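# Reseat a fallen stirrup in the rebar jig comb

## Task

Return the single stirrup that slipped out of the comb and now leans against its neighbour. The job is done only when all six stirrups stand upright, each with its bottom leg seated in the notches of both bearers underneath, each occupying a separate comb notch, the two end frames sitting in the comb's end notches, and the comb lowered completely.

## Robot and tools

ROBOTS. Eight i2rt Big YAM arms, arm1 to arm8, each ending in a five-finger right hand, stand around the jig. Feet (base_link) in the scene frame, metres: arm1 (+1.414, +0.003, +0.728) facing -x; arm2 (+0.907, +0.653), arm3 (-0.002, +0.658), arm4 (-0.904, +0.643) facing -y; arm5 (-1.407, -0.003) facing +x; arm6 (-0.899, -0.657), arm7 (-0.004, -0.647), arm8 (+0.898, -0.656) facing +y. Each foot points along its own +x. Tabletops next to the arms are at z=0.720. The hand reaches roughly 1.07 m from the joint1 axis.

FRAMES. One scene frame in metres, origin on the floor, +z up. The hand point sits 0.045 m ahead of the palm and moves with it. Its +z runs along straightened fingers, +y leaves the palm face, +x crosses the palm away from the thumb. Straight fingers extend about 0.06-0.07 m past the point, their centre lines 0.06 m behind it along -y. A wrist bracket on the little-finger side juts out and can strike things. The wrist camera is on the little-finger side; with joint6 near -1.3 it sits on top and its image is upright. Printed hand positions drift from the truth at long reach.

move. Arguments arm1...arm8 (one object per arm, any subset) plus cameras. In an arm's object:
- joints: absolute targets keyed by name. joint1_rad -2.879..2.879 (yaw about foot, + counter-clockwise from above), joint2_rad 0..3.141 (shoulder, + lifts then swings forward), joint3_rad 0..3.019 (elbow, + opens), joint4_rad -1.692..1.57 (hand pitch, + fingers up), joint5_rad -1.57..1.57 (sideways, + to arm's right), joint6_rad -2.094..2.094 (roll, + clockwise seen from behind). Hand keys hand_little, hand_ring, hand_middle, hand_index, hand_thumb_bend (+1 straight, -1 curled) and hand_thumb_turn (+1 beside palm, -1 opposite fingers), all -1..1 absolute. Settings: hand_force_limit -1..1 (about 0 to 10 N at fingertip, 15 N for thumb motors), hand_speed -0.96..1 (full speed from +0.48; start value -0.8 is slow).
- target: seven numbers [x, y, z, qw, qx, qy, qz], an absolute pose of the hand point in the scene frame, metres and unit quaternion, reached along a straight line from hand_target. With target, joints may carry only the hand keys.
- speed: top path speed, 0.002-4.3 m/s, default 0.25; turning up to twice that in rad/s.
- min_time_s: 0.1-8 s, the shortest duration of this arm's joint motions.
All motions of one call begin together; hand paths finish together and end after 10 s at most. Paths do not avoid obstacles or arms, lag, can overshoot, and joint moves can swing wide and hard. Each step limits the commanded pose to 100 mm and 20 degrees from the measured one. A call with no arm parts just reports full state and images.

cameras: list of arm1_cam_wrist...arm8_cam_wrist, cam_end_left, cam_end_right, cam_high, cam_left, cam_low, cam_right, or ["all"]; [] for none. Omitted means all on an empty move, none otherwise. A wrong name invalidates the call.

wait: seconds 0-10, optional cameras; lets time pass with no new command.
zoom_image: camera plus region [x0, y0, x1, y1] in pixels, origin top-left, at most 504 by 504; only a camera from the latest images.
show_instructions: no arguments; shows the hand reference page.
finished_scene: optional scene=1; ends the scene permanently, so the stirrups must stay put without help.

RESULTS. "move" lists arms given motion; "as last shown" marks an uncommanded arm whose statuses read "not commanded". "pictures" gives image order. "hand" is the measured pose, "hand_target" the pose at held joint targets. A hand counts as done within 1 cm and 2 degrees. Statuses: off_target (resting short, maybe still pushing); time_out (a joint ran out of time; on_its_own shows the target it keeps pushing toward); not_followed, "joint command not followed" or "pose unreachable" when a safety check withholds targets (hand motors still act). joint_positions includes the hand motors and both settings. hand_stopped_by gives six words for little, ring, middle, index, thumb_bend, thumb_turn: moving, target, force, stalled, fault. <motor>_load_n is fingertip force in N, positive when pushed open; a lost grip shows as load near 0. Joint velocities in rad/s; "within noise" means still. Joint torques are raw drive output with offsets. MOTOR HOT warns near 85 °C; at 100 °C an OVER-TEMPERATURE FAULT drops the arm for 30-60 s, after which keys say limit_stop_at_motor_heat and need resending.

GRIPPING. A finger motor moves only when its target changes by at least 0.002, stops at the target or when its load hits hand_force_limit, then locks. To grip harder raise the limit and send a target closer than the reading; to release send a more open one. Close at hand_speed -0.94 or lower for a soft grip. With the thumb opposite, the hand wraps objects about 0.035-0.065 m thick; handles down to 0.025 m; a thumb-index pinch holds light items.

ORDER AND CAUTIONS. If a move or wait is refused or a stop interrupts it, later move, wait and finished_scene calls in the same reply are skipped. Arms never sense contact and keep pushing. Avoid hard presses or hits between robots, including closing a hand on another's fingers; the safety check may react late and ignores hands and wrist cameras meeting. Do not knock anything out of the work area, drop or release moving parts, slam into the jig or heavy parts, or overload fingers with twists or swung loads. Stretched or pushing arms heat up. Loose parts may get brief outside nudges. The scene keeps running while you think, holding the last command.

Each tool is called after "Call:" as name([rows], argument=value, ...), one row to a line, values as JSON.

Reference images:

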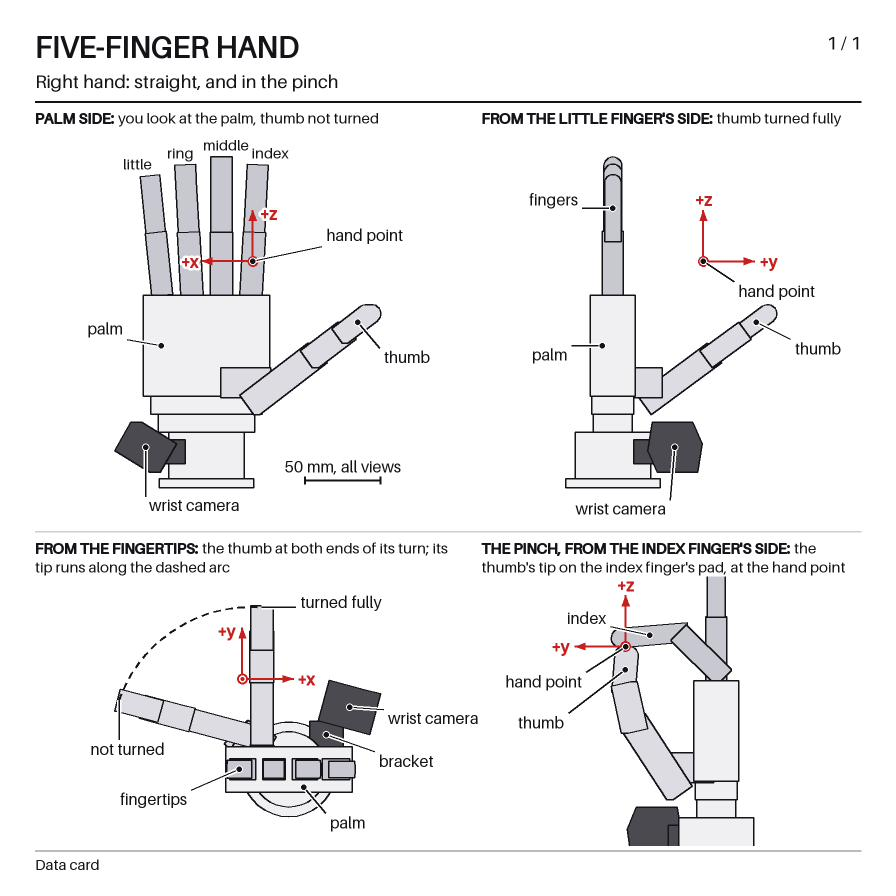

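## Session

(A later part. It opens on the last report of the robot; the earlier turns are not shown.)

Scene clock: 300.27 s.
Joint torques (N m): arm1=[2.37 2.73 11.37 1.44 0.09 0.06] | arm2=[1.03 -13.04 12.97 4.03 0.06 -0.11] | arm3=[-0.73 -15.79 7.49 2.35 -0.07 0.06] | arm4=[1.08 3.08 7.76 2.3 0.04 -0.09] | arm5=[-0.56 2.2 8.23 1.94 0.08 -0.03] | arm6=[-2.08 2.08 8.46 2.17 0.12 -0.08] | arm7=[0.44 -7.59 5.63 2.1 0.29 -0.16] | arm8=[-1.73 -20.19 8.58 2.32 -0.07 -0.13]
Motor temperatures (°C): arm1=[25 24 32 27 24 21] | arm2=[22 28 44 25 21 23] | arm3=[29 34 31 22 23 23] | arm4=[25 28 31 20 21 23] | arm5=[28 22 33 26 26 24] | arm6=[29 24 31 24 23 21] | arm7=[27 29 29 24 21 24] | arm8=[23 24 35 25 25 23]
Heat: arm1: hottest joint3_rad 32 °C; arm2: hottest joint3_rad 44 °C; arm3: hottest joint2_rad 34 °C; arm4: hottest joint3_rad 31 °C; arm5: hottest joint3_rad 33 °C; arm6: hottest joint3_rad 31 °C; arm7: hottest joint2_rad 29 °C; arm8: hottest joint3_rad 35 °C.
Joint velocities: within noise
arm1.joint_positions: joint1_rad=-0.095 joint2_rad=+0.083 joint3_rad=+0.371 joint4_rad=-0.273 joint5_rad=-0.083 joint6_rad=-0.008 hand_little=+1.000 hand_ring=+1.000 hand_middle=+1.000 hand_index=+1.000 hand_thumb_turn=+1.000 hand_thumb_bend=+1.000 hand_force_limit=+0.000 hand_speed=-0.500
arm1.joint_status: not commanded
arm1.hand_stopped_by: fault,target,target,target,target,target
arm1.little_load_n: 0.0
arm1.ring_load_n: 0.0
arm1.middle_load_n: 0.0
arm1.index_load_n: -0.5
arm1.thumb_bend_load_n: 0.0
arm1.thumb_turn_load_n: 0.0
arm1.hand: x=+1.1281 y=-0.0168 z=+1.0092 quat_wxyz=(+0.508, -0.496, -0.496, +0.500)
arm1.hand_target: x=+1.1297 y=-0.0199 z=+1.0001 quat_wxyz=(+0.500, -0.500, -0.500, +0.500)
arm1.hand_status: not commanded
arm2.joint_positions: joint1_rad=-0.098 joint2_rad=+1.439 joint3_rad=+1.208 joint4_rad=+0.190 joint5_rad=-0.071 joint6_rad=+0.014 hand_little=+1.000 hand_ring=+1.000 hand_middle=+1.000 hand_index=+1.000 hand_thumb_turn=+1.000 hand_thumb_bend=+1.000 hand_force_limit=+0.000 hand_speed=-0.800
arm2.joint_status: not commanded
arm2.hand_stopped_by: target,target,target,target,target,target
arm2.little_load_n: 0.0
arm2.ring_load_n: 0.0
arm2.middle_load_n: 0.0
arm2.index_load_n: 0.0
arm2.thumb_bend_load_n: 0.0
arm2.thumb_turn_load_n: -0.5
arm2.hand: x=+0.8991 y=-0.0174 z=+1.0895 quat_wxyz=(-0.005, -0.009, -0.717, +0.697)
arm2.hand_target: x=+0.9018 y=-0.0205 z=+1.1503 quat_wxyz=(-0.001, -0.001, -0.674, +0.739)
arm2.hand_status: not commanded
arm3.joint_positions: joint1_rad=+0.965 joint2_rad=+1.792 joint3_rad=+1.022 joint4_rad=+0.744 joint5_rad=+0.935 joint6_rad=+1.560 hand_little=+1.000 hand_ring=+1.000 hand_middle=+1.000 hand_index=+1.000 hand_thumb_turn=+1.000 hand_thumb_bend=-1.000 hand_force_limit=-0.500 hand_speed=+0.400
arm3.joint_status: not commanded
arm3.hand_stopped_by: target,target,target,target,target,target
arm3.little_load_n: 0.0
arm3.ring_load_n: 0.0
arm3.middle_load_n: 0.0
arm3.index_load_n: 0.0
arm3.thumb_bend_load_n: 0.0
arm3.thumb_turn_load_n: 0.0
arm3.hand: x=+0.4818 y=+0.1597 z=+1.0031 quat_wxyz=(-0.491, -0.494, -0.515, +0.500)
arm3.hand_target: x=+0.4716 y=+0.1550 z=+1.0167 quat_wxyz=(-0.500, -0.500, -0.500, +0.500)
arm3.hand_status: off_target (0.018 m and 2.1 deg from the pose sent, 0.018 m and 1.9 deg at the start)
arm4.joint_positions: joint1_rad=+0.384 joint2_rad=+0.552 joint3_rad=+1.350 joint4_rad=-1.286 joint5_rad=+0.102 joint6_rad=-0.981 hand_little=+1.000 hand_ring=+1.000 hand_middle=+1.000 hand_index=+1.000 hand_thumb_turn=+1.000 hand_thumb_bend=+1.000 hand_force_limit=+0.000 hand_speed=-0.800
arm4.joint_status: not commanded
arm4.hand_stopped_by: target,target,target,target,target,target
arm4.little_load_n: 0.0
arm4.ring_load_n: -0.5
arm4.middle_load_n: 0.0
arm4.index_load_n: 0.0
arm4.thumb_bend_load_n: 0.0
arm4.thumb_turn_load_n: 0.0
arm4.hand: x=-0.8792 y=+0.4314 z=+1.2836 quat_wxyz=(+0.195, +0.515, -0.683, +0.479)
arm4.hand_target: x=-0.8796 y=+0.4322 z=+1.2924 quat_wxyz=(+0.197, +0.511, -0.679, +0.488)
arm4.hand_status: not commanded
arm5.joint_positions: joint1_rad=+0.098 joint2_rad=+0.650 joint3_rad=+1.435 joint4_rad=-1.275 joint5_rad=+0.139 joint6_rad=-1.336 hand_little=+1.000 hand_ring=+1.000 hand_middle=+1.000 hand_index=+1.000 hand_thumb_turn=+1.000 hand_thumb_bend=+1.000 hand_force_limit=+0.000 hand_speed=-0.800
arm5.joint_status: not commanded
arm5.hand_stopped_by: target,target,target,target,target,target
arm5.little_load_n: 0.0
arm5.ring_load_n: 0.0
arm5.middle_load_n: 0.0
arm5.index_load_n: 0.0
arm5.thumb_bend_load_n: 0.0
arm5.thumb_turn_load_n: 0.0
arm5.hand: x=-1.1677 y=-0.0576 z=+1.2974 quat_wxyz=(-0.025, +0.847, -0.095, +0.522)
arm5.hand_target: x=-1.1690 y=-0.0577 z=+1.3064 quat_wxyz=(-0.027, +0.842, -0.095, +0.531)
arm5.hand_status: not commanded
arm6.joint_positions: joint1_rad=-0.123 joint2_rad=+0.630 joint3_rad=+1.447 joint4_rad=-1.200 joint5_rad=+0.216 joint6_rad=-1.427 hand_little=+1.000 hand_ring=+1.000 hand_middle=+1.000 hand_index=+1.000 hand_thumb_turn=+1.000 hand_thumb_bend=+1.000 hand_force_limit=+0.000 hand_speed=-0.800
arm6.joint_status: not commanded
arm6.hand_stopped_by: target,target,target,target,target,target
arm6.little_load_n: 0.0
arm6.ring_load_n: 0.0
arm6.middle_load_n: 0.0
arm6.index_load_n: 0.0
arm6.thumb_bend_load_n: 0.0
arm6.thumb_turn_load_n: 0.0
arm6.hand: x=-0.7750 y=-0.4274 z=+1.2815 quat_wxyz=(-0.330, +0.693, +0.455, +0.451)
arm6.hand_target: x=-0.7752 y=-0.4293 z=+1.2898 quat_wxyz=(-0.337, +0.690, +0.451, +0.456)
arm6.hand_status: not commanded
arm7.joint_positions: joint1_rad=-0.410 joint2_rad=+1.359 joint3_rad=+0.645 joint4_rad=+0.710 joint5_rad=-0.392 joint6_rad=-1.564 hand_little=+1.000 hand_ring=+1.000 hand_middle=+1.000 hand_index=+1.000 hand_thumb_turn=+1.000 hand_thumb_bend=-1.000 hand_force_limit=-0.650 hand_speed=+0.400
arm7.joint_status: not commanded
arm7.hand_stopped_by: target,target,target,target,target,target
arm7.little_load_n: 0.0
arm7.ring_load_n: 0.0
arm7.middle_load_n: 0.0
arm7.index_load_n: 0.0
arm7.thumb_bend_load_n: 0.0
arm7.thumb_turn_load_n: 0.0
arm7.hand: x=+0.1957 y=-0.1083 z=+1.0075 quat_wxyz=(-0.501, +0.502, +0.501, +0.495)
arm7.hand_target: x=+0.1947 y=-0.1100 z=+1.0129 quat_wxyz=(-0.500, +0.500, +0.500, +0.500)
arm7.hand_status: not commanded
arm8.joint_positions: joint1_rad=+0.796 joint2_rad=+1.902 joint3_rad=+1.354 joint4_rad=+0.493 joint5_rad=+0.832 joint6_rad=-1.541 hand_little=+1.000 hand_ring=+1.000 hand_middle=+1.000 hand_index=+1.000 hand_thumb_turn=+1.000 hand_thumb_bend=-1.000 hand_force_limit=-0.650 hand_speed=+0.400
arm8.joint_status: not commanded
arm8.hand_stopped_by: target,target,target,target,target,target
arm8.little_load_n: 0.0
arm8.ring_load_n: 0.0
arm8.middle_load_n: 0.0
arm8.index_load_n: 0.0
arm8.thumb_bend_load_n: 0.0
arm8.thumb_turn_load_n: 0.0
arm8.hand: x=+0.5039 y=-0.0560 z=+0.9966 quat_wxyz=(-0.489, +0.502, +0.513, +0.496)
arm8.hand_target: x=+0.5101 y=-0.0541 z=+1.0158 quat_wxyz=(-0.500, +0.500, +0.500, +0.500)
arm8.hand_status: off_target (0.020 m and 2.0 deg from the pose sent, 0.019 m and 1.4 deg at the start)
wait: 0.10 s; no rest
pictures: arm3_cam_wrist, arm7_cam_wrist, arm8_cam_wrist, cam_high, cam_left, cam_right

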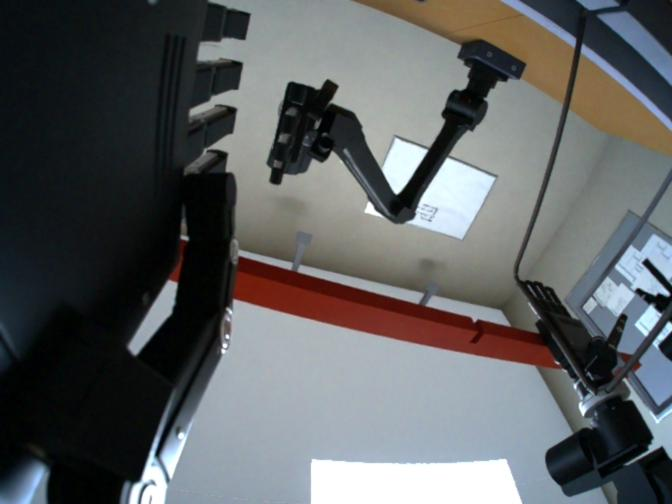

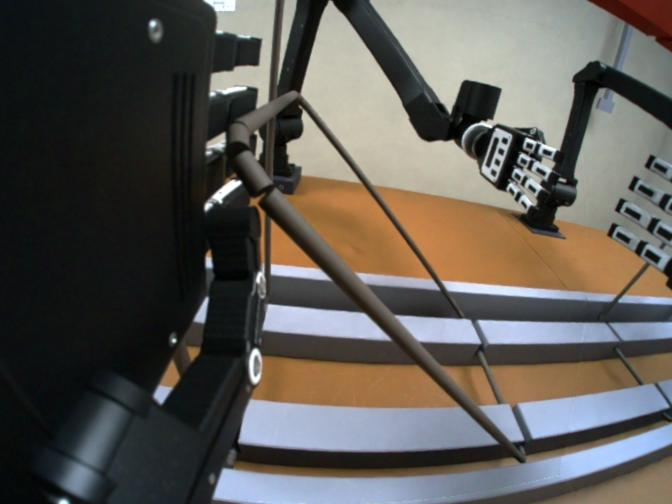

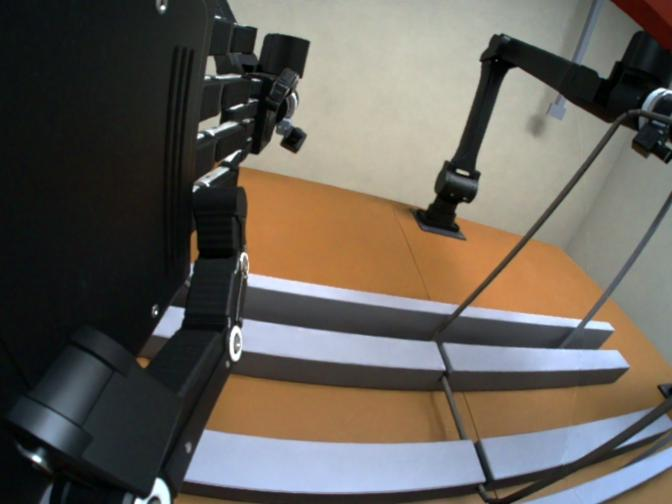

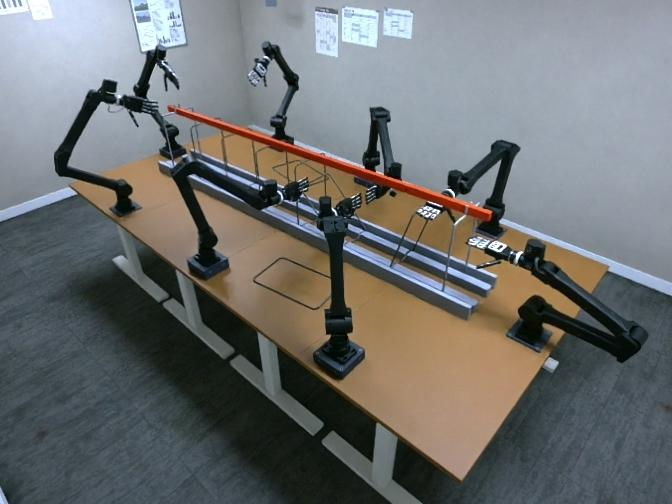

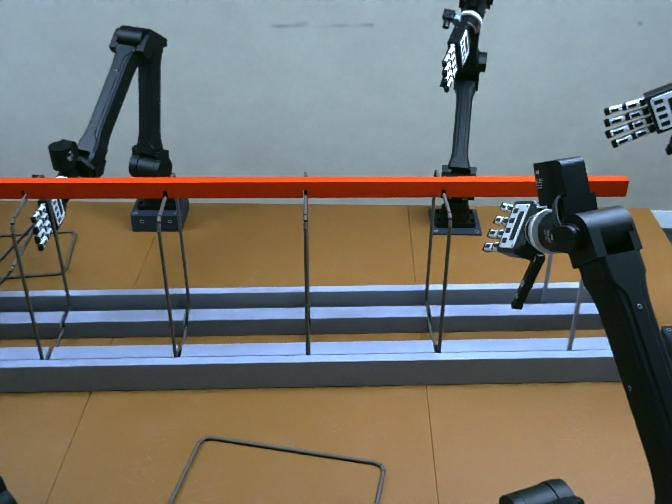

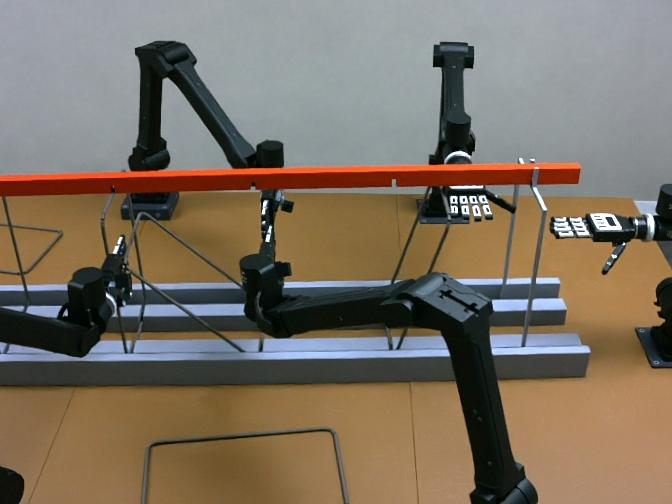

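Call:
wait(seconds=0.1, cameras=["cam_right", "arm7_cam_wrist", "cam_high", "cam_low"])

Call:
zoom_image(camera="cam_right", region=[90, 160, 290, 370])

Call:
zoom_image(camera="cam_high", region=[240, 130, 400, 270])

Scene clock: 303.03 s.
Joint torques (N m): arm1=[1.79 2.2 11.33 1.68 0.07 0.07] | arm2=[0.73 -13.04 13 4.03 0.09 -0.1] | arm3=[-0.73 -15.79 7.46 2.32 -0.08 0.06] | arm4=[1.2 3.14 7.77 2.33 0.05 -0.09] | arm5=[-0.09 2.2 8.05 1.85 0.04 -0.06] | arm6=[-2.08 2.2 8.57 2.18 0.11 -0.08] | arm7=[0.79 -7.53 5.5 2.13 0.32 -0.16] | arm8=[-2.08 -20.25 8.51 2.22 -0.08 -0.14]
Motor temperatures (°C): arm1=[25 24 32 27 24 21] | arm2=[22 28 44 25 21 23] | arm3=[29 35 31 22 23 23] | arm4=[25 28 31 20 21 23] | arm5=[28 22 33 26 26 24] | arm6=[29 24 31 24 23 21] | arm7=[27 29 29 24 21 24] | arm8=[23 24 35 25 25 23]
Heat: arm1: hottest joint3_rad 32 °C; arm2: hottest joint3_rad 44 °C; arm3: hottest joint2_rad 35 °C; arm4: hottest joint3_rad 31 °C; arm5: hottest joint3_rad 33 °C; arm6: hottest joint3_rad 31 °C; arm7: hottest joint2_rad 29 °C; arm8: hottest joint3_rad 35 °C.
Joint velocities: within noise
arm1.joint_positions: joint1_rad=-0.095 joint2_rad=+0.083 joint3_rad=+0.371 joint4_rad=-0.273 joint5_rad=-0.083 joint6_rad=-0.008 hand_little=+1.000 hand_ring=+1.000 hand_middle=+1.000 hand_index=+1.000 hand_thumb_turn=+1.000 hand_thumb_bend=+1.000 hand_force_limit=+0.000 hand_speed=-0.500
arm1.joint_status: not commanded
arm1.hand_stopped_by: fault,target,target,target,target,target
arm1.little_load_n: -0.5
arm1.ring_load_n: 0.0
arm1.middle_load_n: 0.0
arm1.index_load_n: 0.0
arm1.thumb_bend_load_n: 0.0
arm1.thumb_turn_load_n: 0.0
arm1.hand: x=+1.1281 y=-0.0168 z=+1.0092 quat_wxyz=(+0.508, -0.496, -0.496, +0.500)
arm1.hand_target: x=+1.1297 y=-0.0199 z=+1.0001 quat_wxyz=(+0.500, -0.500, -0.500, +0.500)
arm1.hand_status: not commanded
arm2.joint_positions: joint1_rad=-0.098 joint2_rad=+1.439 joint3_rad=+1.208 joint4_rad=+0.190 joint5_rad=-0.071 joint6_rad=+0.014 hand_little=+1.000 hand_ring=+1.000 hand_middle=+1.000 hand_index=+1.000 hand_thumb_turn=+1.000 hand_thumb_bend=+1.000 hand_force_limit=+0.000 hand_speed=-0.800
arm2.joint_status: not commanded
arm2.hand_stopped_by: target,target,target,target,target,target
arm2.little_load_n: 0.0
arm2.ring_load_n: 0.0
arm2.middle_load_n: 0.0
arm2.index_load_n: 0.0
arm2.thumb_bend_load_n: 0.0
arm2.thumb_turn_load_n: 0.0
arm2.hand: x=+0.8991 y=-0.0174 z=+1.0895 quat_wxyz=(-0.005, -0.009, -0.717, +0.697)
arm2.hand_target: x=+0.9018 y=-0.0205 z=+1.1503 quat_wxyz=(-0.002, -0.001, -0.674, +0.739)
arm2.hand_status: not commanded
arm3.joint_positions: joint1_rad=+0.965 joint2_rad=+1.792 joint3_rad=+1.022 joint4_rad=+0.744 joint5_rad=+0.935 joint6_rad=+1.560 hand_little=+1.000 hand_ring=+1.000 hand_middle=+1.000 hand_index=+1.000 hand_thumb_turn=+1.000 hand_thumb_bend=-1.000 hand_force_limit=-0.500 hand_speed=+0.400
arm3.joint_status: not commanded
arm3.hand_stopped_by: target,target,target,target,target,target
arm3.little_load_n: 0.0
arm3.ring_load_n: 0.0
arm3.middle_load_n: -0.5
arm3.index_load_n: 0.0
arm3.thumb_bend_load_n: 0.0
arm3.thumb_turn_load_n: 0.0
arm3.hand: x=+0.4818 y=+0.1597 z=+1.0031 quat_wxyz=(-0.491, -0.494, -0.515, +0.500)
arm3.hand_target: x=+0.4716 y=+0.1550 z=+1.0167 quat_wxyz=(-0.500, -0.500, -0.500, +0.500)
arm3.hand_status: off_target (0.018 m and 2.1 deg from the pose sent, 0.018 m and 1.9 deg at the start)
arm4.joint_positions: joint1_rad=+0.384 joint2_rad=+0.552 joint3_rad=+1.350 joint4_rad=-1.286 joint5_rad=+0.102 joint6_rad=-0.981 hand_little=+1.000 hand_ring=+1.000 hand_middle=+1.000 hand_index=+1.000 hand_thumb_turn=+1.000 hand_thumb_bend=+1.000 hand_force_limit=+0.000 hand_speed=-0.800
arm4.joint_status: not commanded
arm4.hand_stopped_by: target,target,target,target,target,target
arm4.little_load_n: 0.0
arm4.ring_load_n: 0.0
arm4.middle_load_n: 0.0
arm4.index_load_n: 0.0
arm4.thumb_bend_load_n: 0.0
arm4.thumb_turn_load_n: 0.0
arm4.hand: x=-0.8792 y=+0.4314 z=+1.2836 quat_wxyz=(+0.195, +0.515, -0.683, +0.479)
arm4.hand_target: x=-0.8796 y=+0.4322 z=+1.2924 quat_wxyz=(+0.197, +0.511, -0.679, +0.488)
arm4.hand_status: not commanded
arm5.joint_positions: joint1_rad=+0.098 joint2_rad=+0.650 joint3_rad=+1.435 joint4_rad=-1.275 joint5_rad=+0.139 joint6_rad=-1.336 hand_little=+1.000 hand_ring=+1.000 hand_middle=+1.000 hand_index=+1.000 hand_thumb_turn=+1.000 hand_thumb_bend=+1.000 hand_force_limit=+0.000 hand_speed=-0.800
arm5.joint_status: not commanded
arm5.hand_stopped_by: target,target,target,target,target,target
arm5.little_load_n: 0.0
arm5.ring_load_n: 0.0
arm5.middle_load_n: 0.0
arm5.index_load_n: 0.0
arm5.thumb_bend_load_n: 0.5
arm5.thumb_turn_load_n: 0.0
arm5.hand: x=-1.1677 y=-0.0576 z=+1.2974 quat_wxyz=(-0.025, +0.847, -0.095, +0.522)
arm5.hand_target: x=-1.1690 y=-0.0577 z=+1.3064 quat_wxyz=(-0.027, +0.842, -0.095, +0.531)
arm5.hand_status: not commanded
arm6.joint_positions: joint1_rad=-0.123 joint2_rad=+0.630 joint3_rad=+1.447 joint4_rad=-1.200 joint5_rad=+0.216 joint6_rad=-1.427 hand_little=+1.000 hand_ring=+1.000 hand_middle=+1.000 hand_index=+1.000 hand_thumb_turn=+1.000 hand_thumb_bend=+1.000 hand_force_limit=+0.000 hand_speed=-0.800
arm6.joint_status: not commanded
arm6.hand_stopped_by: target,target,target,target,target,target
arm6.little_load_n: 0.0
arm6.ring_load_n: 0.0
arm6.middle_load_n: 0.0
arm6.index_load_n: 0.0
arm6.thumb_bend_load_n: 0.0
arm6.thumb_turn_load_n: 0.0
arm6.hand: x=-0.7750 y=-0.4274 z=+1.2815 quat_wxyz=(-0.330, +0.693, +0.455, +0.451)
arm6.hand_target: x=-0.7752 y=-0.4293 z=+1.2898 quat_wxyz=(-0.337, +0.690, +0.451, +0.456)
arm6.hand_status: not commanded
arm7.joint_positions: joint1_rad=-0.410 joint2_rad=+1.359 joint3_rad=+0.645 joint4_rad=+0.710 joint5_rad=-0.392 joint6_rad=-1.564 hand_little=+1.000 hand_ring=+1.000 hand_middle=+1.000 hand_index=+1.000 hand_thumb_turn=+1.000 hand_thumb_bend=-1.000 hand_force_limit=-0.650 hand_speed=+0.400
arm7.joint_status: not commanded
arm7.hand_stopped_by: target,target,target,target,target,target
arm7.little_load_n: 0.0
arm7.ring_load_n: 0.5
arm7.middle_load_n: 0.0
arm7.index_load_n: -0.5
arm7.thumb_bend_load_n: 0.0
arm7.thumb_turn_load_n: 0.0
arm7.hand: x=+0.1957 y=-0.1083 z=+1.0075 quat_wxyz=(-0.501, +0.502, +0.501, +0.495)
arm7.hand_target: x=+0.1947 y=-0.1100 z=+1.0129 quat_wxyz=(-0.500, +0.500, +0.500, +0.500)
arm7.hand_status: not commanded
arm8.joint_positions: joint1_rad=+0.796 joint2_rad=+1.902 joint3_rad=+1.354 joint4_rad=+0.493 joint5_rad=+0.832 joint6_rad=-1.541 hand_little=+1.000 hand_ring=+1.000 hand_middle=+1.000 hand_index=+1.000 hand_thumb_turn=+1.000 hand_thumb_bend=-1.000 hand_force_limit=-0.650 hand_speed=+0.400
arm8.joint_status: not commanded
arm8.hand_stopped_by: target,target,target,target,target,target
arm8.little_load_n: 0.0
arm8.ring_load_n: 0.0
arm8.middle_load_n: 0.5
arm8.index_load_n: 0.0
arm8.thumb_bend_load_n: 0.0
arm8.thumb_turn_load_n: 0.0
arm8.hand: x=+0.5039 y=-0.0560 z=+0.9966 quat_wxyz=(-0.489, +0.502, +0.513, +0.496)
arm8.hand_target: x=+0.5101 y=-0.0541 z=+1.0158 quat_wxyz=(-0.500, +0.500, +0.500, +0.500)
arm8.hand_status: off_target (0.020 m and 2.0 deg from the pose sent, 0.019 m and 1.4 deg at the start)
wait: 0.10 s; at rest from the start
pictures: arm7_cam_wrist, cam_high, cam_low, cam_right

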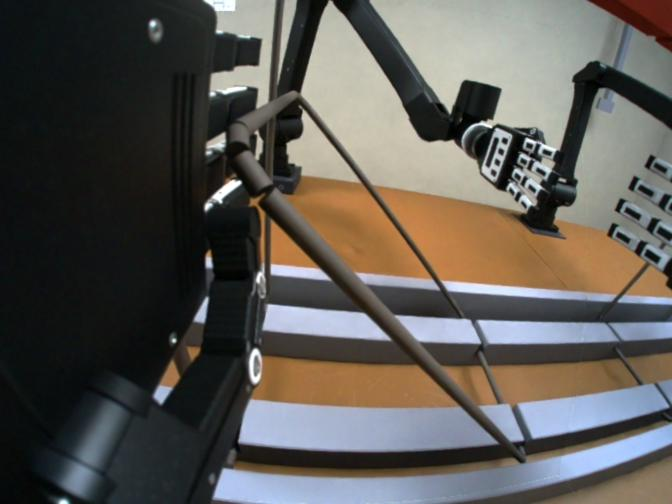

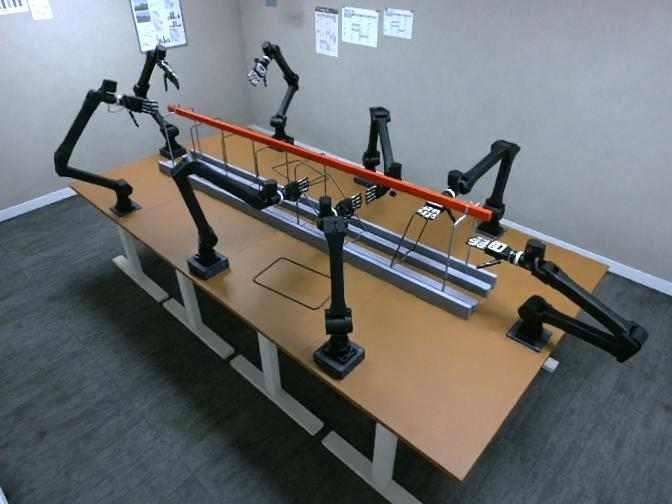

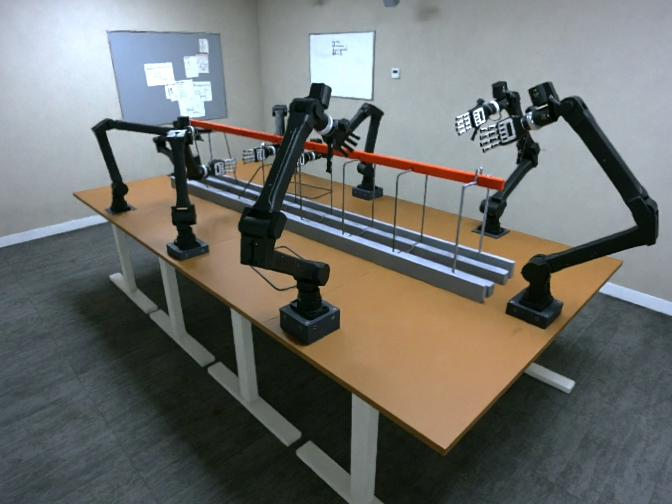

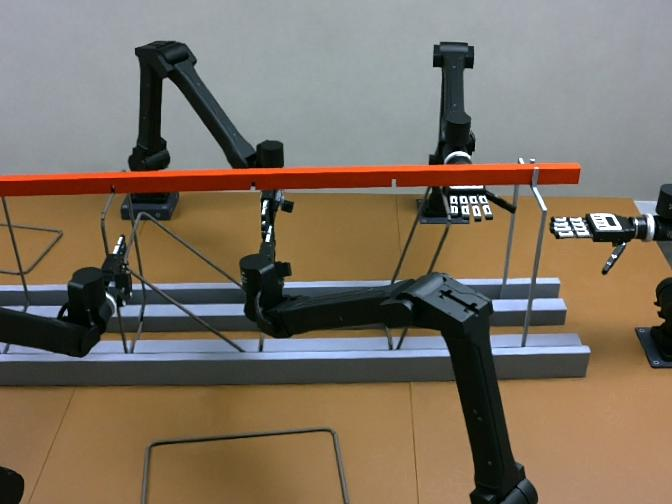

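Scaled by 2.400 from the camera's image (finer frame: 960x720).

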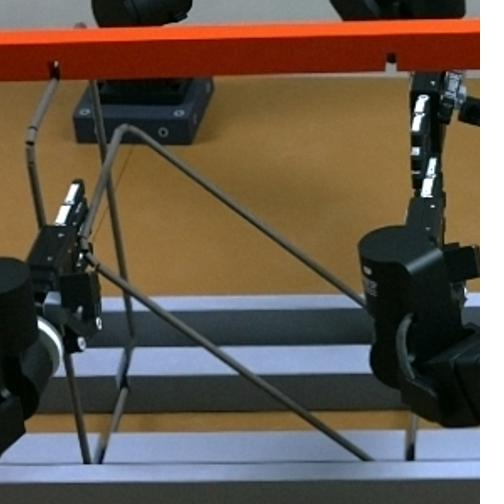

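Scaled by 3.150 from the camera's image (finer frame: 960x720).

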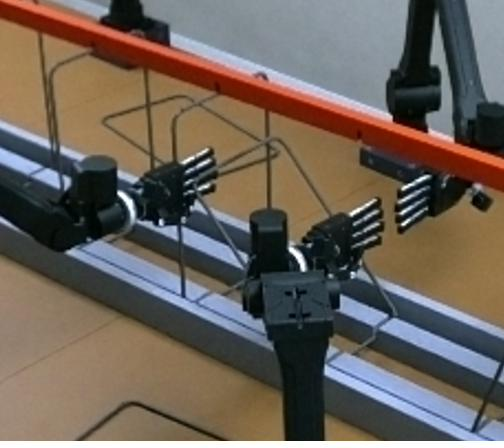

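Call:
move(arm2={"joints": {"joint2_rad": 1.425}})

Call:
move(arm2={"joints": {"joint2_rad": 1.432}}, cameras=["cam_right", "cam_left"])

Call:
zoom_image(camera="cam_right", region=[100, 170, 150, 220])

Call:
zoom_image(camera="cam_left", region=[0, 160, 200, 380])

Scene clock: 306.67 s.
Joint torques (N m): arm1=[1.79 2.61 11.18 1.31 0.1 0.04] | arm2=[0.79 -12.51 12.98 4.01 0.09 -0.11] | arm3=[-0.73 -15.79 7.47 2.29 -0.08 0.05] | arm4=[1.14 3.08 7.77 2.3 0.04 -0.09] | arm5=[-0.03 2.02 8.12 1.96 0.07 -0.04] | arm6=[-1.96 2.14 8.49 2.21 0.11 -0.07] | arm7=[0.85 -7.18 5.55 2.18 0.32 -0.16] | arm8=[-1.96 -20.6 8.44 2.32 -0.06 -0.15]
Motor temperatures (°C): arm1=[25 24 32 27 24 21] | arm2=[22 28 44 25 21 23] | arm3=[29 35 31 22 23 23] | arm4=[25 28 31 20 21 23] | arm5=[28 22 33 26 26 23] | arm6=[29 24 31 24 23 21] | arm7=[27 29 29 24 21 24] | arm8=[23 24 35 25 25 23]
Heat: arm1: hottest joint3_rad 32 °C; arm2: hottest joint3_rad 44 °C; arm3: hottest joint2_rad 35 °C; arm4: hottest joint3_rad 31 °C; arm5: hottest joint3_rad 33 °C; arm6: hottest joint3_rad 31 °C; arm7: hottest joint2_rad 29 °C; arm8: hottest joint3_rad 35 °C.
move: arm2 done
Joint velocities: within noise
arm1, arm3, arm4, arm5, arm6, arm7, arm8: as last shown
arm1.little_load_n: 0.0
arm1.middle_load_n: -0.5
arm1.thumb_turn_load_n: -0.5
arm2.joint_positions: joint1_rad=-0.098 joint2_rad=+1.439 joint3_rad=+1.208 joint4_rad=+0.190 joint5_rad=-0.071 joint6_rad=+0.014 hand_little=+1.000 hand_ring=+1.000 hand_middle=+1.000 hand_index=+1.000 hand_thumb_turn=+1.000 hand_thumb_bend=+1.000 hand_force_limit=+0.000 hand_speed=-0.800
arm2.joint_status: all done
arm2.hand_stopped_by: target,target,target,target,target,target
arm2.little_load_n: 0.0
arm2.ring_load_n: 0.0
arm2.middle_load_n: 0.0
arm2.index_load_n: -0.5
arm2.thumb_bend_load_n: 0.0
arm2.thumb_turn_load_n: 0.0
arm2.hand: x=+0.8991 y=-0.0175 z=+1.0893 quat_wxyz=(-0.005, -0.009, -0.717, +0.697)
arm2.hand_target: x=+0.9017 y=-0.0228 z=+1.1452 quat_wxyz=(-0.002, -0.001, -0.676, +0.737)
arm2.hand_status: not commanded
arm3.middle_load_n: 0.0
arm4.ring_load_n: -0.5
arm5.thumb_bend_load_n: 0.0
arm7.ring_load_n: 0.0
arm7.index_load_n: 0.0
arm8.middle_load_n: 0.0
pictures: none

Scene clock: 307.07 s.
Joint torques (N m): arm1=[2.49 1.73 11.19 1.72 0.09 0.07] | arm2=[0.73 -11.99 12.98 4.03 0.09 -0.1] | arm3=[-0.67 -15.97 7.45 2.32 -0.08 0.06] | arm4=[1.32 3.19 7.75 2.29 0.04 -0.09] | arm5=[-0.56 1.9 8.14 2.13 0.03 -0.02] | arm6=[-2.2 2.02 8.49 2.15 0.11 -0.08] | arm7=[1.2 -7.47 5.57 2.17 0.31 -0.17] | arm8=[-1.9 -20.54 8.5 2.25 -0.07 -0.13]
Motor temperatures (°C): arm1=[25 24 32 27 24 21] | arm2=[22 28 44 25 21 23] | arm3=[29 35 31 22 23 23] | arm4=[25 28 31 20 21 23] | arm5=[28 22 33 26 26 23] | arm6=[29 24 31 24 23 21] | arm7=[27 29 29 24 21 24] | arm8=[23 24 35 25 25 23]
Heat: arm1: hottest joint3_rad 32 °C; arm2: hottest joint3_rad 44 °C; arm3: hottest joint2_rad 35 °C; arm4: hottest joint3_rad 31 °C; arm5: hottest joint3_rad 33 °C; arm6: hottest joint3_rad 31 °C; arm7: hottest joint2_rad 29 °C; arm8: hottest joint3_rad 35 °C.
move: arm2 done
Joint velocities: within noise
arm1, arm3, arm4, arm5, arm6, arm7, arm8: as last shown
arm1.middle_load_n: 0.0
arm2.joint_positions: joint1_rad=-0.098 joint2_rad=+1.440 joint3_rad=+1.208 joint4_rad=+0.190 joint5_rad=-0.071 joint6_rad=+0.014 hand_little=+1.000 hand_ring=+1.000 hand_middle=+1.000 hand_index=+1.000 hand_thumb_turn=+1.000 hand_thumb_bend=+1.000 hand_force_limit=+0.000 hand_speed=-0.800
arm2.joint_status: all done
arm2.hand_stopped_by: target,target,target,target,target,target
arm2.little_load_n: 0.0
arm2.ring_load_n: 0.0
arm2.middle_load_n: 0.0
arm2.index_load_n: 0.0
arm2.thumb_bend_load_n: 0.0
arm2.thumb_turn_load_n: -0.5
arm2.hand: x=+0.8991 y=-0.0176 z=+1.0888 quat_wxyz=(-0.005, -0.009, -0.717, +0.697)
arm2.hand_target: x=+0.9016 y=-0.0249 z=+1.1405 quat_wxyz=(-0.002, -0.002, -0.679, +0.734)
arm2.hand_status: not commanded
arm4.ring_load_n: 0.0
arm5.ring_load_n: 0.5
arm7.index_load_n: -0.5
pictures: cam_left, cam_right

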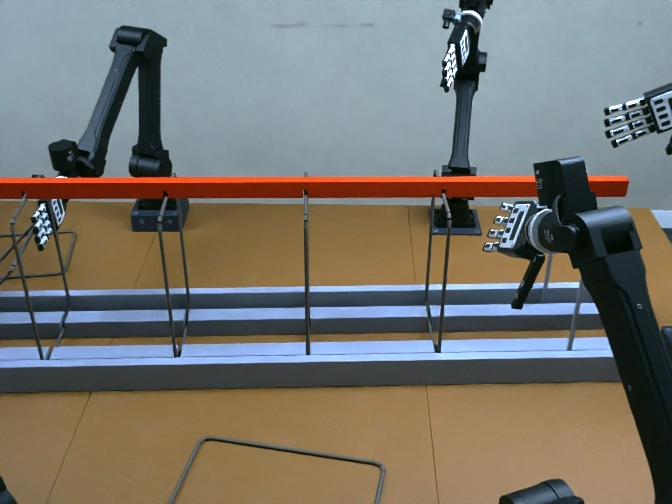

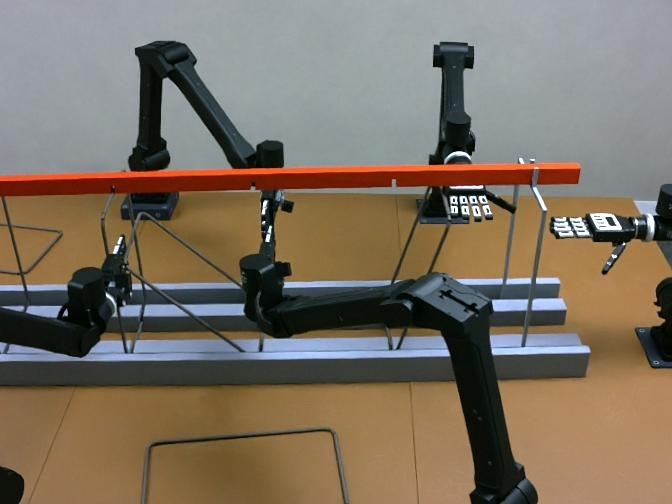

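Scaled by 10.080 from the camera's image (finer frame: 960x720).

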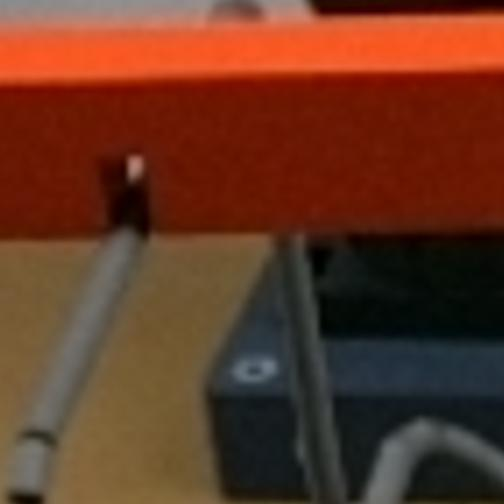

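Scaled by 2.291 from the camera's image (finer frame: 960x720).

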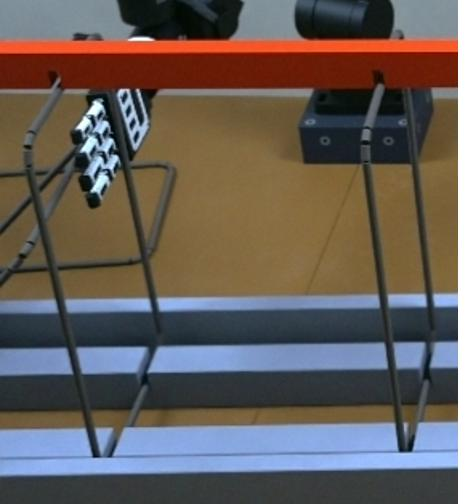

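Call:
zoom_image(camera="cam_right", region=[230, 155, 290, 215])

Call:
zoom_image(camera="cam_right", region=[370, 150, 600, 220])

Call:
zoom_image(camera="cam_left", region=[270, 150, 500, 220])

Scaled by 8.400 from the camera's image (finer frame: 960x720).

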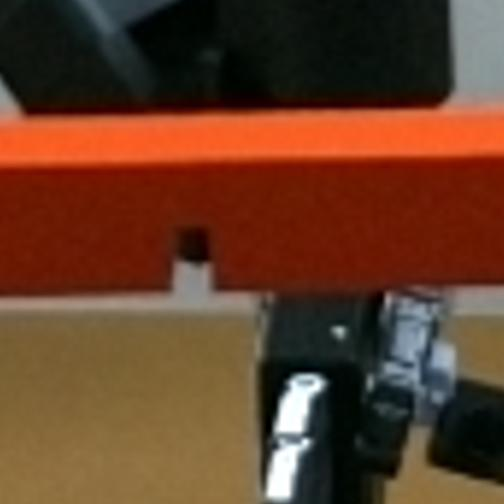

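Scaled by 2.191 from the camera's image (finer frame: 960x720).

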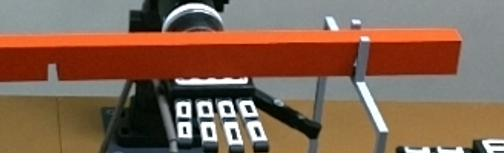

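Scaled by 2.191 from the camera's image (finer frame: 960x720).

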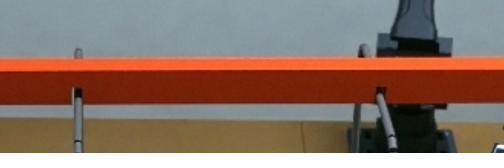

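Call:
move(arm2={"joints": {"joint2_rad": 1.440}})

Call:
move(arm2={"joints": {"joint2_rad": 1.446}}, cameras=["cam_right", "cam_left"])

Call:
zoom_image(camera="cam_right", region=[100, 170, 150, 220])

Scene clock: 308.33 s.
Joint torques (N m): arm1=[1.9 3.08 11.08 1.59 0.08 0.04] | arm2=[0.67 -12.45 12.97 3.9 0.1 -0.07] | arm3=[-0.97 -15.68 7.43 2.32 -0.06 0.05] | arm4=[1.2 3.02 7.77 2.32 0.05 -0.09] | arm5=[-0.5 2.02 8.1 2.07 0.06 -0.04] | arm6=[-1.9 2.02 8.49 2.19 0.11 -0.08] | arm7=[0.67 -7.47 5.44 2.17 0.3 -0.11] | arm8=[-1.9 -20.19 8.49 2.28 -0.08 -0.14]
Motor temperatures (°C): arm1=[25 24 32 27 24 21] | arm2=[22 28 44 25 21 23] | arm3=[29 35 31 22 23 23] | arm4=[25 28 31 20 21 23] | arm5=[28 22 33 26 26 23] | arm6=[29 24 31 24 23 21] | arm7=[27 29 29 24 21 24] | arm8=[23 24 35 25 25 23]
Heat: arm1: hottest joint3_rad 32 °C; arm2: hottest joint3_rad 44 °C; arm3: hottest joint2_rad 35 °C; arm4: hottest joint3_rad 31 °C; arm5: hottest joint3_rad 33 °C; arm6: hottest joint3_rad 31 °C; arm7: hottest joint2_rad 29 °C; arm8: hottest joint3_rad 35 °C.
move: arm2 done
Joint velocities: within noise
arm1, arm3, arm4, arm5, arm6, arm7, arm8: as last shown
arm2.joint_positions: joint1_rad=-0.097 joint2_rad=+1.452 joint3_rad=+1.208 joint4_rad=+0.193 joint5_rad=-0.071 joint6_rad=+0.010 hand_little=+1.000 hand_ring=+1.000 hand_middle=+1.000 hand_index=+1.000 hand_thumb_turn=+1.000 hand_thumb_bend=+1.000 hand_force_limit=+0.000 hand_speed=-0.800
arm2.joint_status: all done
arm2.hand_stopped_by: target,target,target,target,target,target
arm2.little_load_n: 0.0
arm2.ring_load_n: 0.0
arm2.middle_load_n: -0.5
arm2.index_load_n: 0.0
arm2.thumb_bend_load_n: 0.0
arm2.thumb_turn_load_n: -0.5
arm2.hand: x=+0.8993 y=-0.0206 z=+1.0818 quat_wxyz=(-0.005, -0.007, -0.720, +0.694)
arm2.hand_target: x=+0.9014 y=-0.0271 z=+1.1353 quat_wxyz=(-0.002, -0.002, -0.682, +0.731)
arm2.hand_status: not commanded
arm5.ring_load_n: 0.0
arm6.ring_load_n: -0.5
arm7.joint_positions: joint1_rad=-0.410 joint2_rad=+1.359 joint3_rad=+0.645 joint4_rad=+0.710 joint5_rad=-0.392 joint6_rad=-1.569 hand_little=+1.000 hand_ring=+1.000 hand_middle=+1.000 hand_index=+1.000 hand_thumb_turn=+1.000 hand_thumb_bend=-1.000 hand_force_limit=-0.650 hand_speed=+0.400
arm7.index_load_n: 0.0
arm7.hand: x=+0.1959 y=-0.1083 z=+1.0078 quat_wxyz=(-0.500, +0.501, +0.503, +0.497)
arm8.thumb_bend_load_n: 0.5
pictures: none

Scene clock: 308.93 s.
Joint torques (N m): arm1=[2.02 2.32 11.26 1.61 0.07 0.04] | arm2=[0.67 -12.45 12.96 3.9 0.11 -0.05] | arm3=[-0.73 -15.68 7.46 2.33 -0.07 0.05] | arm4=[1.08 3.02 7.75 2.32 0.04 -0.11] | arm5=[-0.56 2.43 8.21 2 0.05 -0.06] | arm6=[-2.02 2.08 8.53 2.18 0.12 -0.08] | arm7=[0.79 -7.24 5.5 2.09 0.29 -0.12] | arm8=[-1.79 -20.25 8.51 2.26 -0.07 -0.14]
Motor temperatures (°C): arm1=[25 24 32 27 24 21] | arm2=[22 28 44 25 21 23] | arm3=[29 35 31 22 23 23] | arm4=[25 28 31 20 21 23] | arm5=[28 22 33 26 26 23] | arm6=[29 24 31 24 23 21] | arm7=[27 29 29 24 21 24] | arm8=[23 24 35 25 25 23]
Heat: arm1: hottest joint3_rad 32 °C; arm2: hottest joint3_rad 44 °C; arm3: hottest joint2_rad 35 °C; arm4: hottest joint3_rad 31 °C; arm5: hottest joint3_rad 33 °C; arm6: hottest joint3_rad 31 °C; arm7: hottest joint2_rad 29 °C; arm8: hottest joint3_rad 35 °C.
move: arm2 done
Joint velocities: within noise
arm1, arm3, arm4, arm5, arm6, arm7, arm8: as last shown
arm1.ring_load_n: -0.5
arm2.joint_positions: joint1_rad=-0.097 joint2_rad=+1.458 joint3_rad=+1.208 joint4_rad=+0.193 joint5_rad=-0.071 joint6_rad=+0.008 hand_little=+1.000 hand_ring=+1.000 hand_middle=+1.000 hand_index=+1.000 hand_thumb_turn=+1.000 hand_thumb_bend=+1.000 hand_force_limit=+0.000 hand_speed=-0.800
arm2.joint_status: all done
arm2.hand_stopped_by: target,target,target,target,target,target
arm2.little_load_n: 0.0
arm2.ring_load_n: 0.0
arm2.middle_load_n: 0.0
arm2.index_load_n: 0.0
arm2.thumb_bend_load_n: 0.0
arm2.thumb_turn_load_n: 0.0
arm2.hand: x=+0.8994 y=-0.0219 z=+1.0777 quat_wxyz=(-0.005, -0.007, -0.722, +0.692)
arm2.hand_target: x=+0.9013 y=-0.0289 z=+1.1311 quat_wxyz=(-0.002, -0.002, -0.684, +0.729)
arm2.hand_status: not commanded
arm5.little_load_n: -0.5
arm6.ring_load_n: 0.0
arm6.middle_load_n: 0.5
arm7.ring_load_n: 0.5
arm8.middle_load_n: 0.5
arm8.thumb_bend_load_n: 0.0
pictures: cam_left, cam_right

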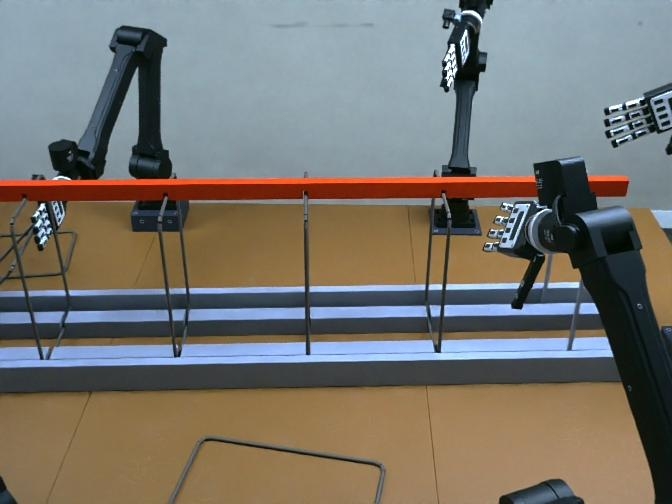

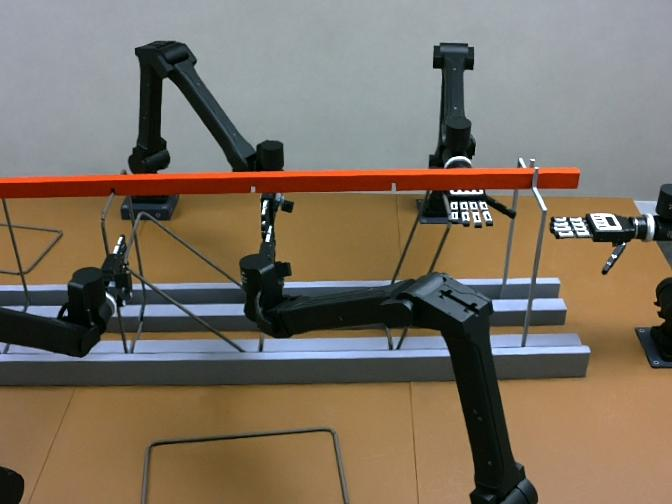

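Scaled by 10.080 from the camera's image (finer frame: 960x720).

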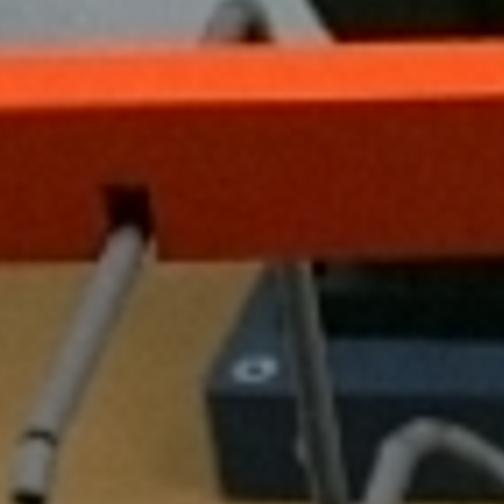

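Call:
move(arm3={"target": [0.485, 0.31, 1.01, 0.5, 0.5, 0.5, -0.5], "speed": 0.2})

Call:
move(arm3={"target": [0.30, 0.31, 0.93, 0.2988, 0.2988, -0.6409, 0.6409], "speed": 0.3}, cameras=["cam_right", "arm3_cam_wrist"])

Scene clock: 312.63 s.
Joint torques (N m): arm1=[1.67 1.9 11.17 1.61 0.13 0.06] | arm2=[0.67 -12.45 12.96 3.9 0.11 -0.05] | arm3=[0.79 -13.33 6.82 2.06 0.17 0.03] | arm4=[1.14 3.19 7.76 2.32 0.04 -0.09] | arm5=[-0.38 1.85 8.13 1.96 0.1 -0.03] | arm6=[-2.02 2.14 8.46 2.19 0.11 -0.08] | arm7=[0.79 -7.36 5.56 2.09 0.3 -0.11] | arm8=[-1.85 -20.37 8.51 2.25 -0.06 -0.14]
Motor temperatures (°C): arm1=[25 24 32 27 24 21] | arm2=[22 28 44 25 21 23] | arm3=[29 35 31 22 23 23] | arm4=[25 28 31 20 21 23] | arm5=[27 22 33 26 26 23] | arm6=[29 24 31 24 23 21] | arm7=[27 29 29 24 21 23] | arm8=[23 24 34 25 25 22]
Heat: arm1: hottest joint3_rad 32 °C; arm2: hottest joint3_rad 44 °C; arm3: hottest joint2_rad 35 °C; arm4: hottest joint3_rad 31 °C; arm5: hottest joint3_rad 33 °C; arm6: hottest joint3_rad 31 °C; arm7: hottest joint2_rad 29 °C; arm8: hottest joint3_rad 34 °C.
move: arm3 off_target
Joint velocities: within noise
arm1, arm2, arm4, arm5, arm6, arm7, arm8: as last shown
arm1.ring_load_n: 0.0
arm1.thumb_turn_load_n: 0.0
arm2.thumb_turn_load_n: -0.5
arm3.joint_positions: joint1_rad=+1.240 joint2_rad=+1.679 joint3_rad=+0.832 joint4_rad=+0.827 joint5_rad=+1.224 joint6_rad=+1.560 hand_little=+1.000 hand_ring=+1.000 hand_middle=+1.000 hand_index=+1.000 hand_thumb_turn=+1.000 hand_thumb_bend=-1.000 hand_force_limit=-0.500 hand_speed=+0.400
arm3.joint_status: not commanded
arm3.hand_stopped_by: target,target,target,target,target,target
arm3.little_load_n: 0.0
arm3.ring_load_n: 0.0
arm3.middle_load_n: 0.0
arm3.index_load_n: 0.0
arm3.thumb_bend_load_n: 0.0
arm3.thumb_turn_load_n: 0.0
arm3.hand: x=+0.4874 y=+0.3062 z=+1.0003 quat_wxyz=(-0.490, -0.496, -0.509, +0.505)
arm3.hand_target: x=+0.4851 y=+0.3099 z=+1.0099 quat_wxyz=(-0.500, -0.500, -0.500, +0.500)
arm3.hand_status: off_target (0.011 m and 1.6 deg from the pose sent, 0.150 m and 2.1 deg at the start)
arm4.ring_load_n: 0.5
arm5.little_load_n: 0.0
arm6.ring_load_n: 0.5
arm6.middle_load_n: 0.0
arm7.ring_load_n: 0.0
arm8.middle_load_n: 0.0
pictures: none

Scene clock: 317.83 s.
Joint torques (N m): arm1=[1.85 2.78 11.17 1.51 0.09 0.06] | arm2=[0.67 -12.51 12.96 3.92 0.11 -0.05] | arm3=[-0.38 -7.18 6.95 2.13 -0.09 -0.14] | arm4=[1.26 3.31 7.73 2.32 0.05 -0.1] | arm5=[-0.85 2.02 8.1 2.09 0.05 -0.04] | arm6=[-2.14 1.9 8.51 2.17 0.11 -0.1] | arm7=[0.79 -7.41 5.48 2.09 0.29 -0.12] | arm8=[-1.9 -20.19 8.54 2.22 -0.07 -0.14]
Motor temperatures (°C): arm1=[25 24 32 27 24 21] | arm2=[22 28 44 25 21 23] | arm3=[29 35 31 22 23 23] | arm4=[25 28 31 20 21 23] | arm5=[27 22 33 26 26 23] | arm6=[29 24 31 24 23 21] | arm7=[27 29 30 24 21 23] | arm8=[23 24 34 25 25 22]
Heat: arm1: hottest joint3_rad 32 °C; arm2: hottest joint3_rad 44 °C; arm3: hottest joint2_rad 35 °C; arm4: hottest joint3_rad 31 °C; arm5: hottest joint3_rad 33 °C; arm6: hottest joint3_rad 31 °C; arm7: hottest joint3_rad 30 °C; arm8: hottest joint3_rad 34 °C.
move: arm3 done
Joint velocities: within noise
arm1, arm2, arm4, arm5, arm6, arm7, arm8: as last shown
arm3.joint_positions: joint1_rad=+1.167 joint2_rad=+1.409 joint3_rad=+0.591 joint4_rad=+0.825 joint5_rad=+1.139 joint6_rad=-0.870 hand_little=+1.000 hand_ring=+1.000 hand_middle=+1.000 hand_index=+1.000 hand_thumb_turn=+1.000 hand_thumb_bend=-1.000 hand_force_limit=-0.500 hand_speed=+0.400
arm3.joint_status: not commanded
arm3.hand_stopped_by: target,target,target,target,target,target
arm3.little_load_n: 0.0
arm3.ring_load_n: 0.0
arm3.middle_load_n: 0.0
arm3.index_load_n: 0.0
arm3.thumb_bend_load_n: 0.0
arm3.thumb_turn_load_n: 0.0
arm3.hand: x=+0.3047 y=+0.3140 z=+0.9354 quat_wxyz=(+0.292, +0.298, -0.641, +0.644)
arm3.hand_target: x=+0.2999 y=+0.3102 z=+0.9300 quat_wxyz=(+0.299, +0.299, -0.641, +0.641)
arm3.hand_status: done (0.008 m and 0.9 deg from the pose sent, 0.200 m and 138.5 deg at the start)
arm4.ring_load_n: 0.0
arm6.ring_load_n: 0.0
pictures: arm3_cam_wrist, cam_right

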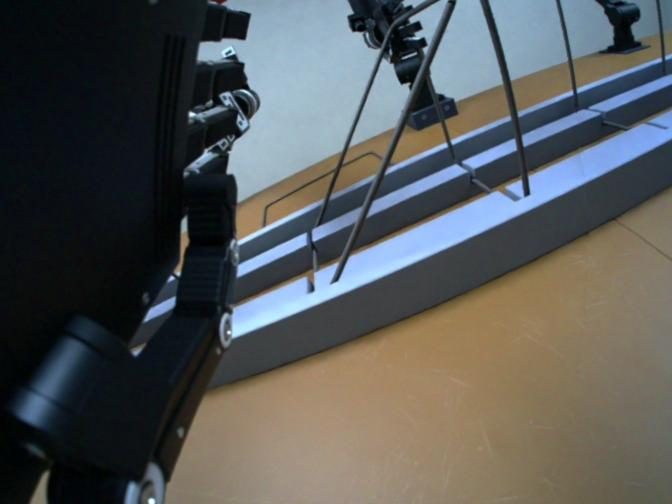

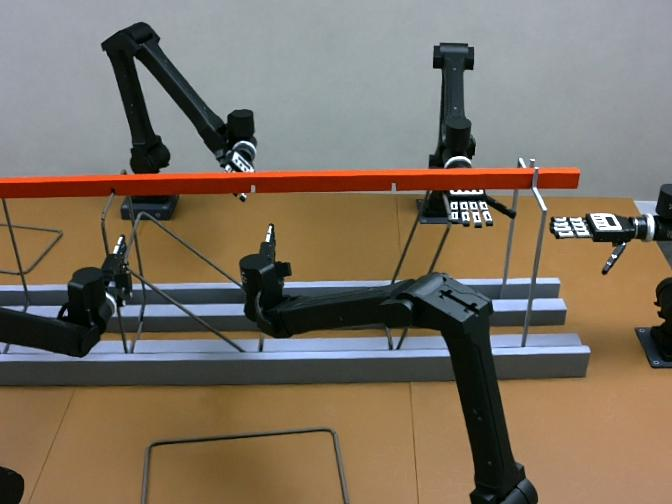

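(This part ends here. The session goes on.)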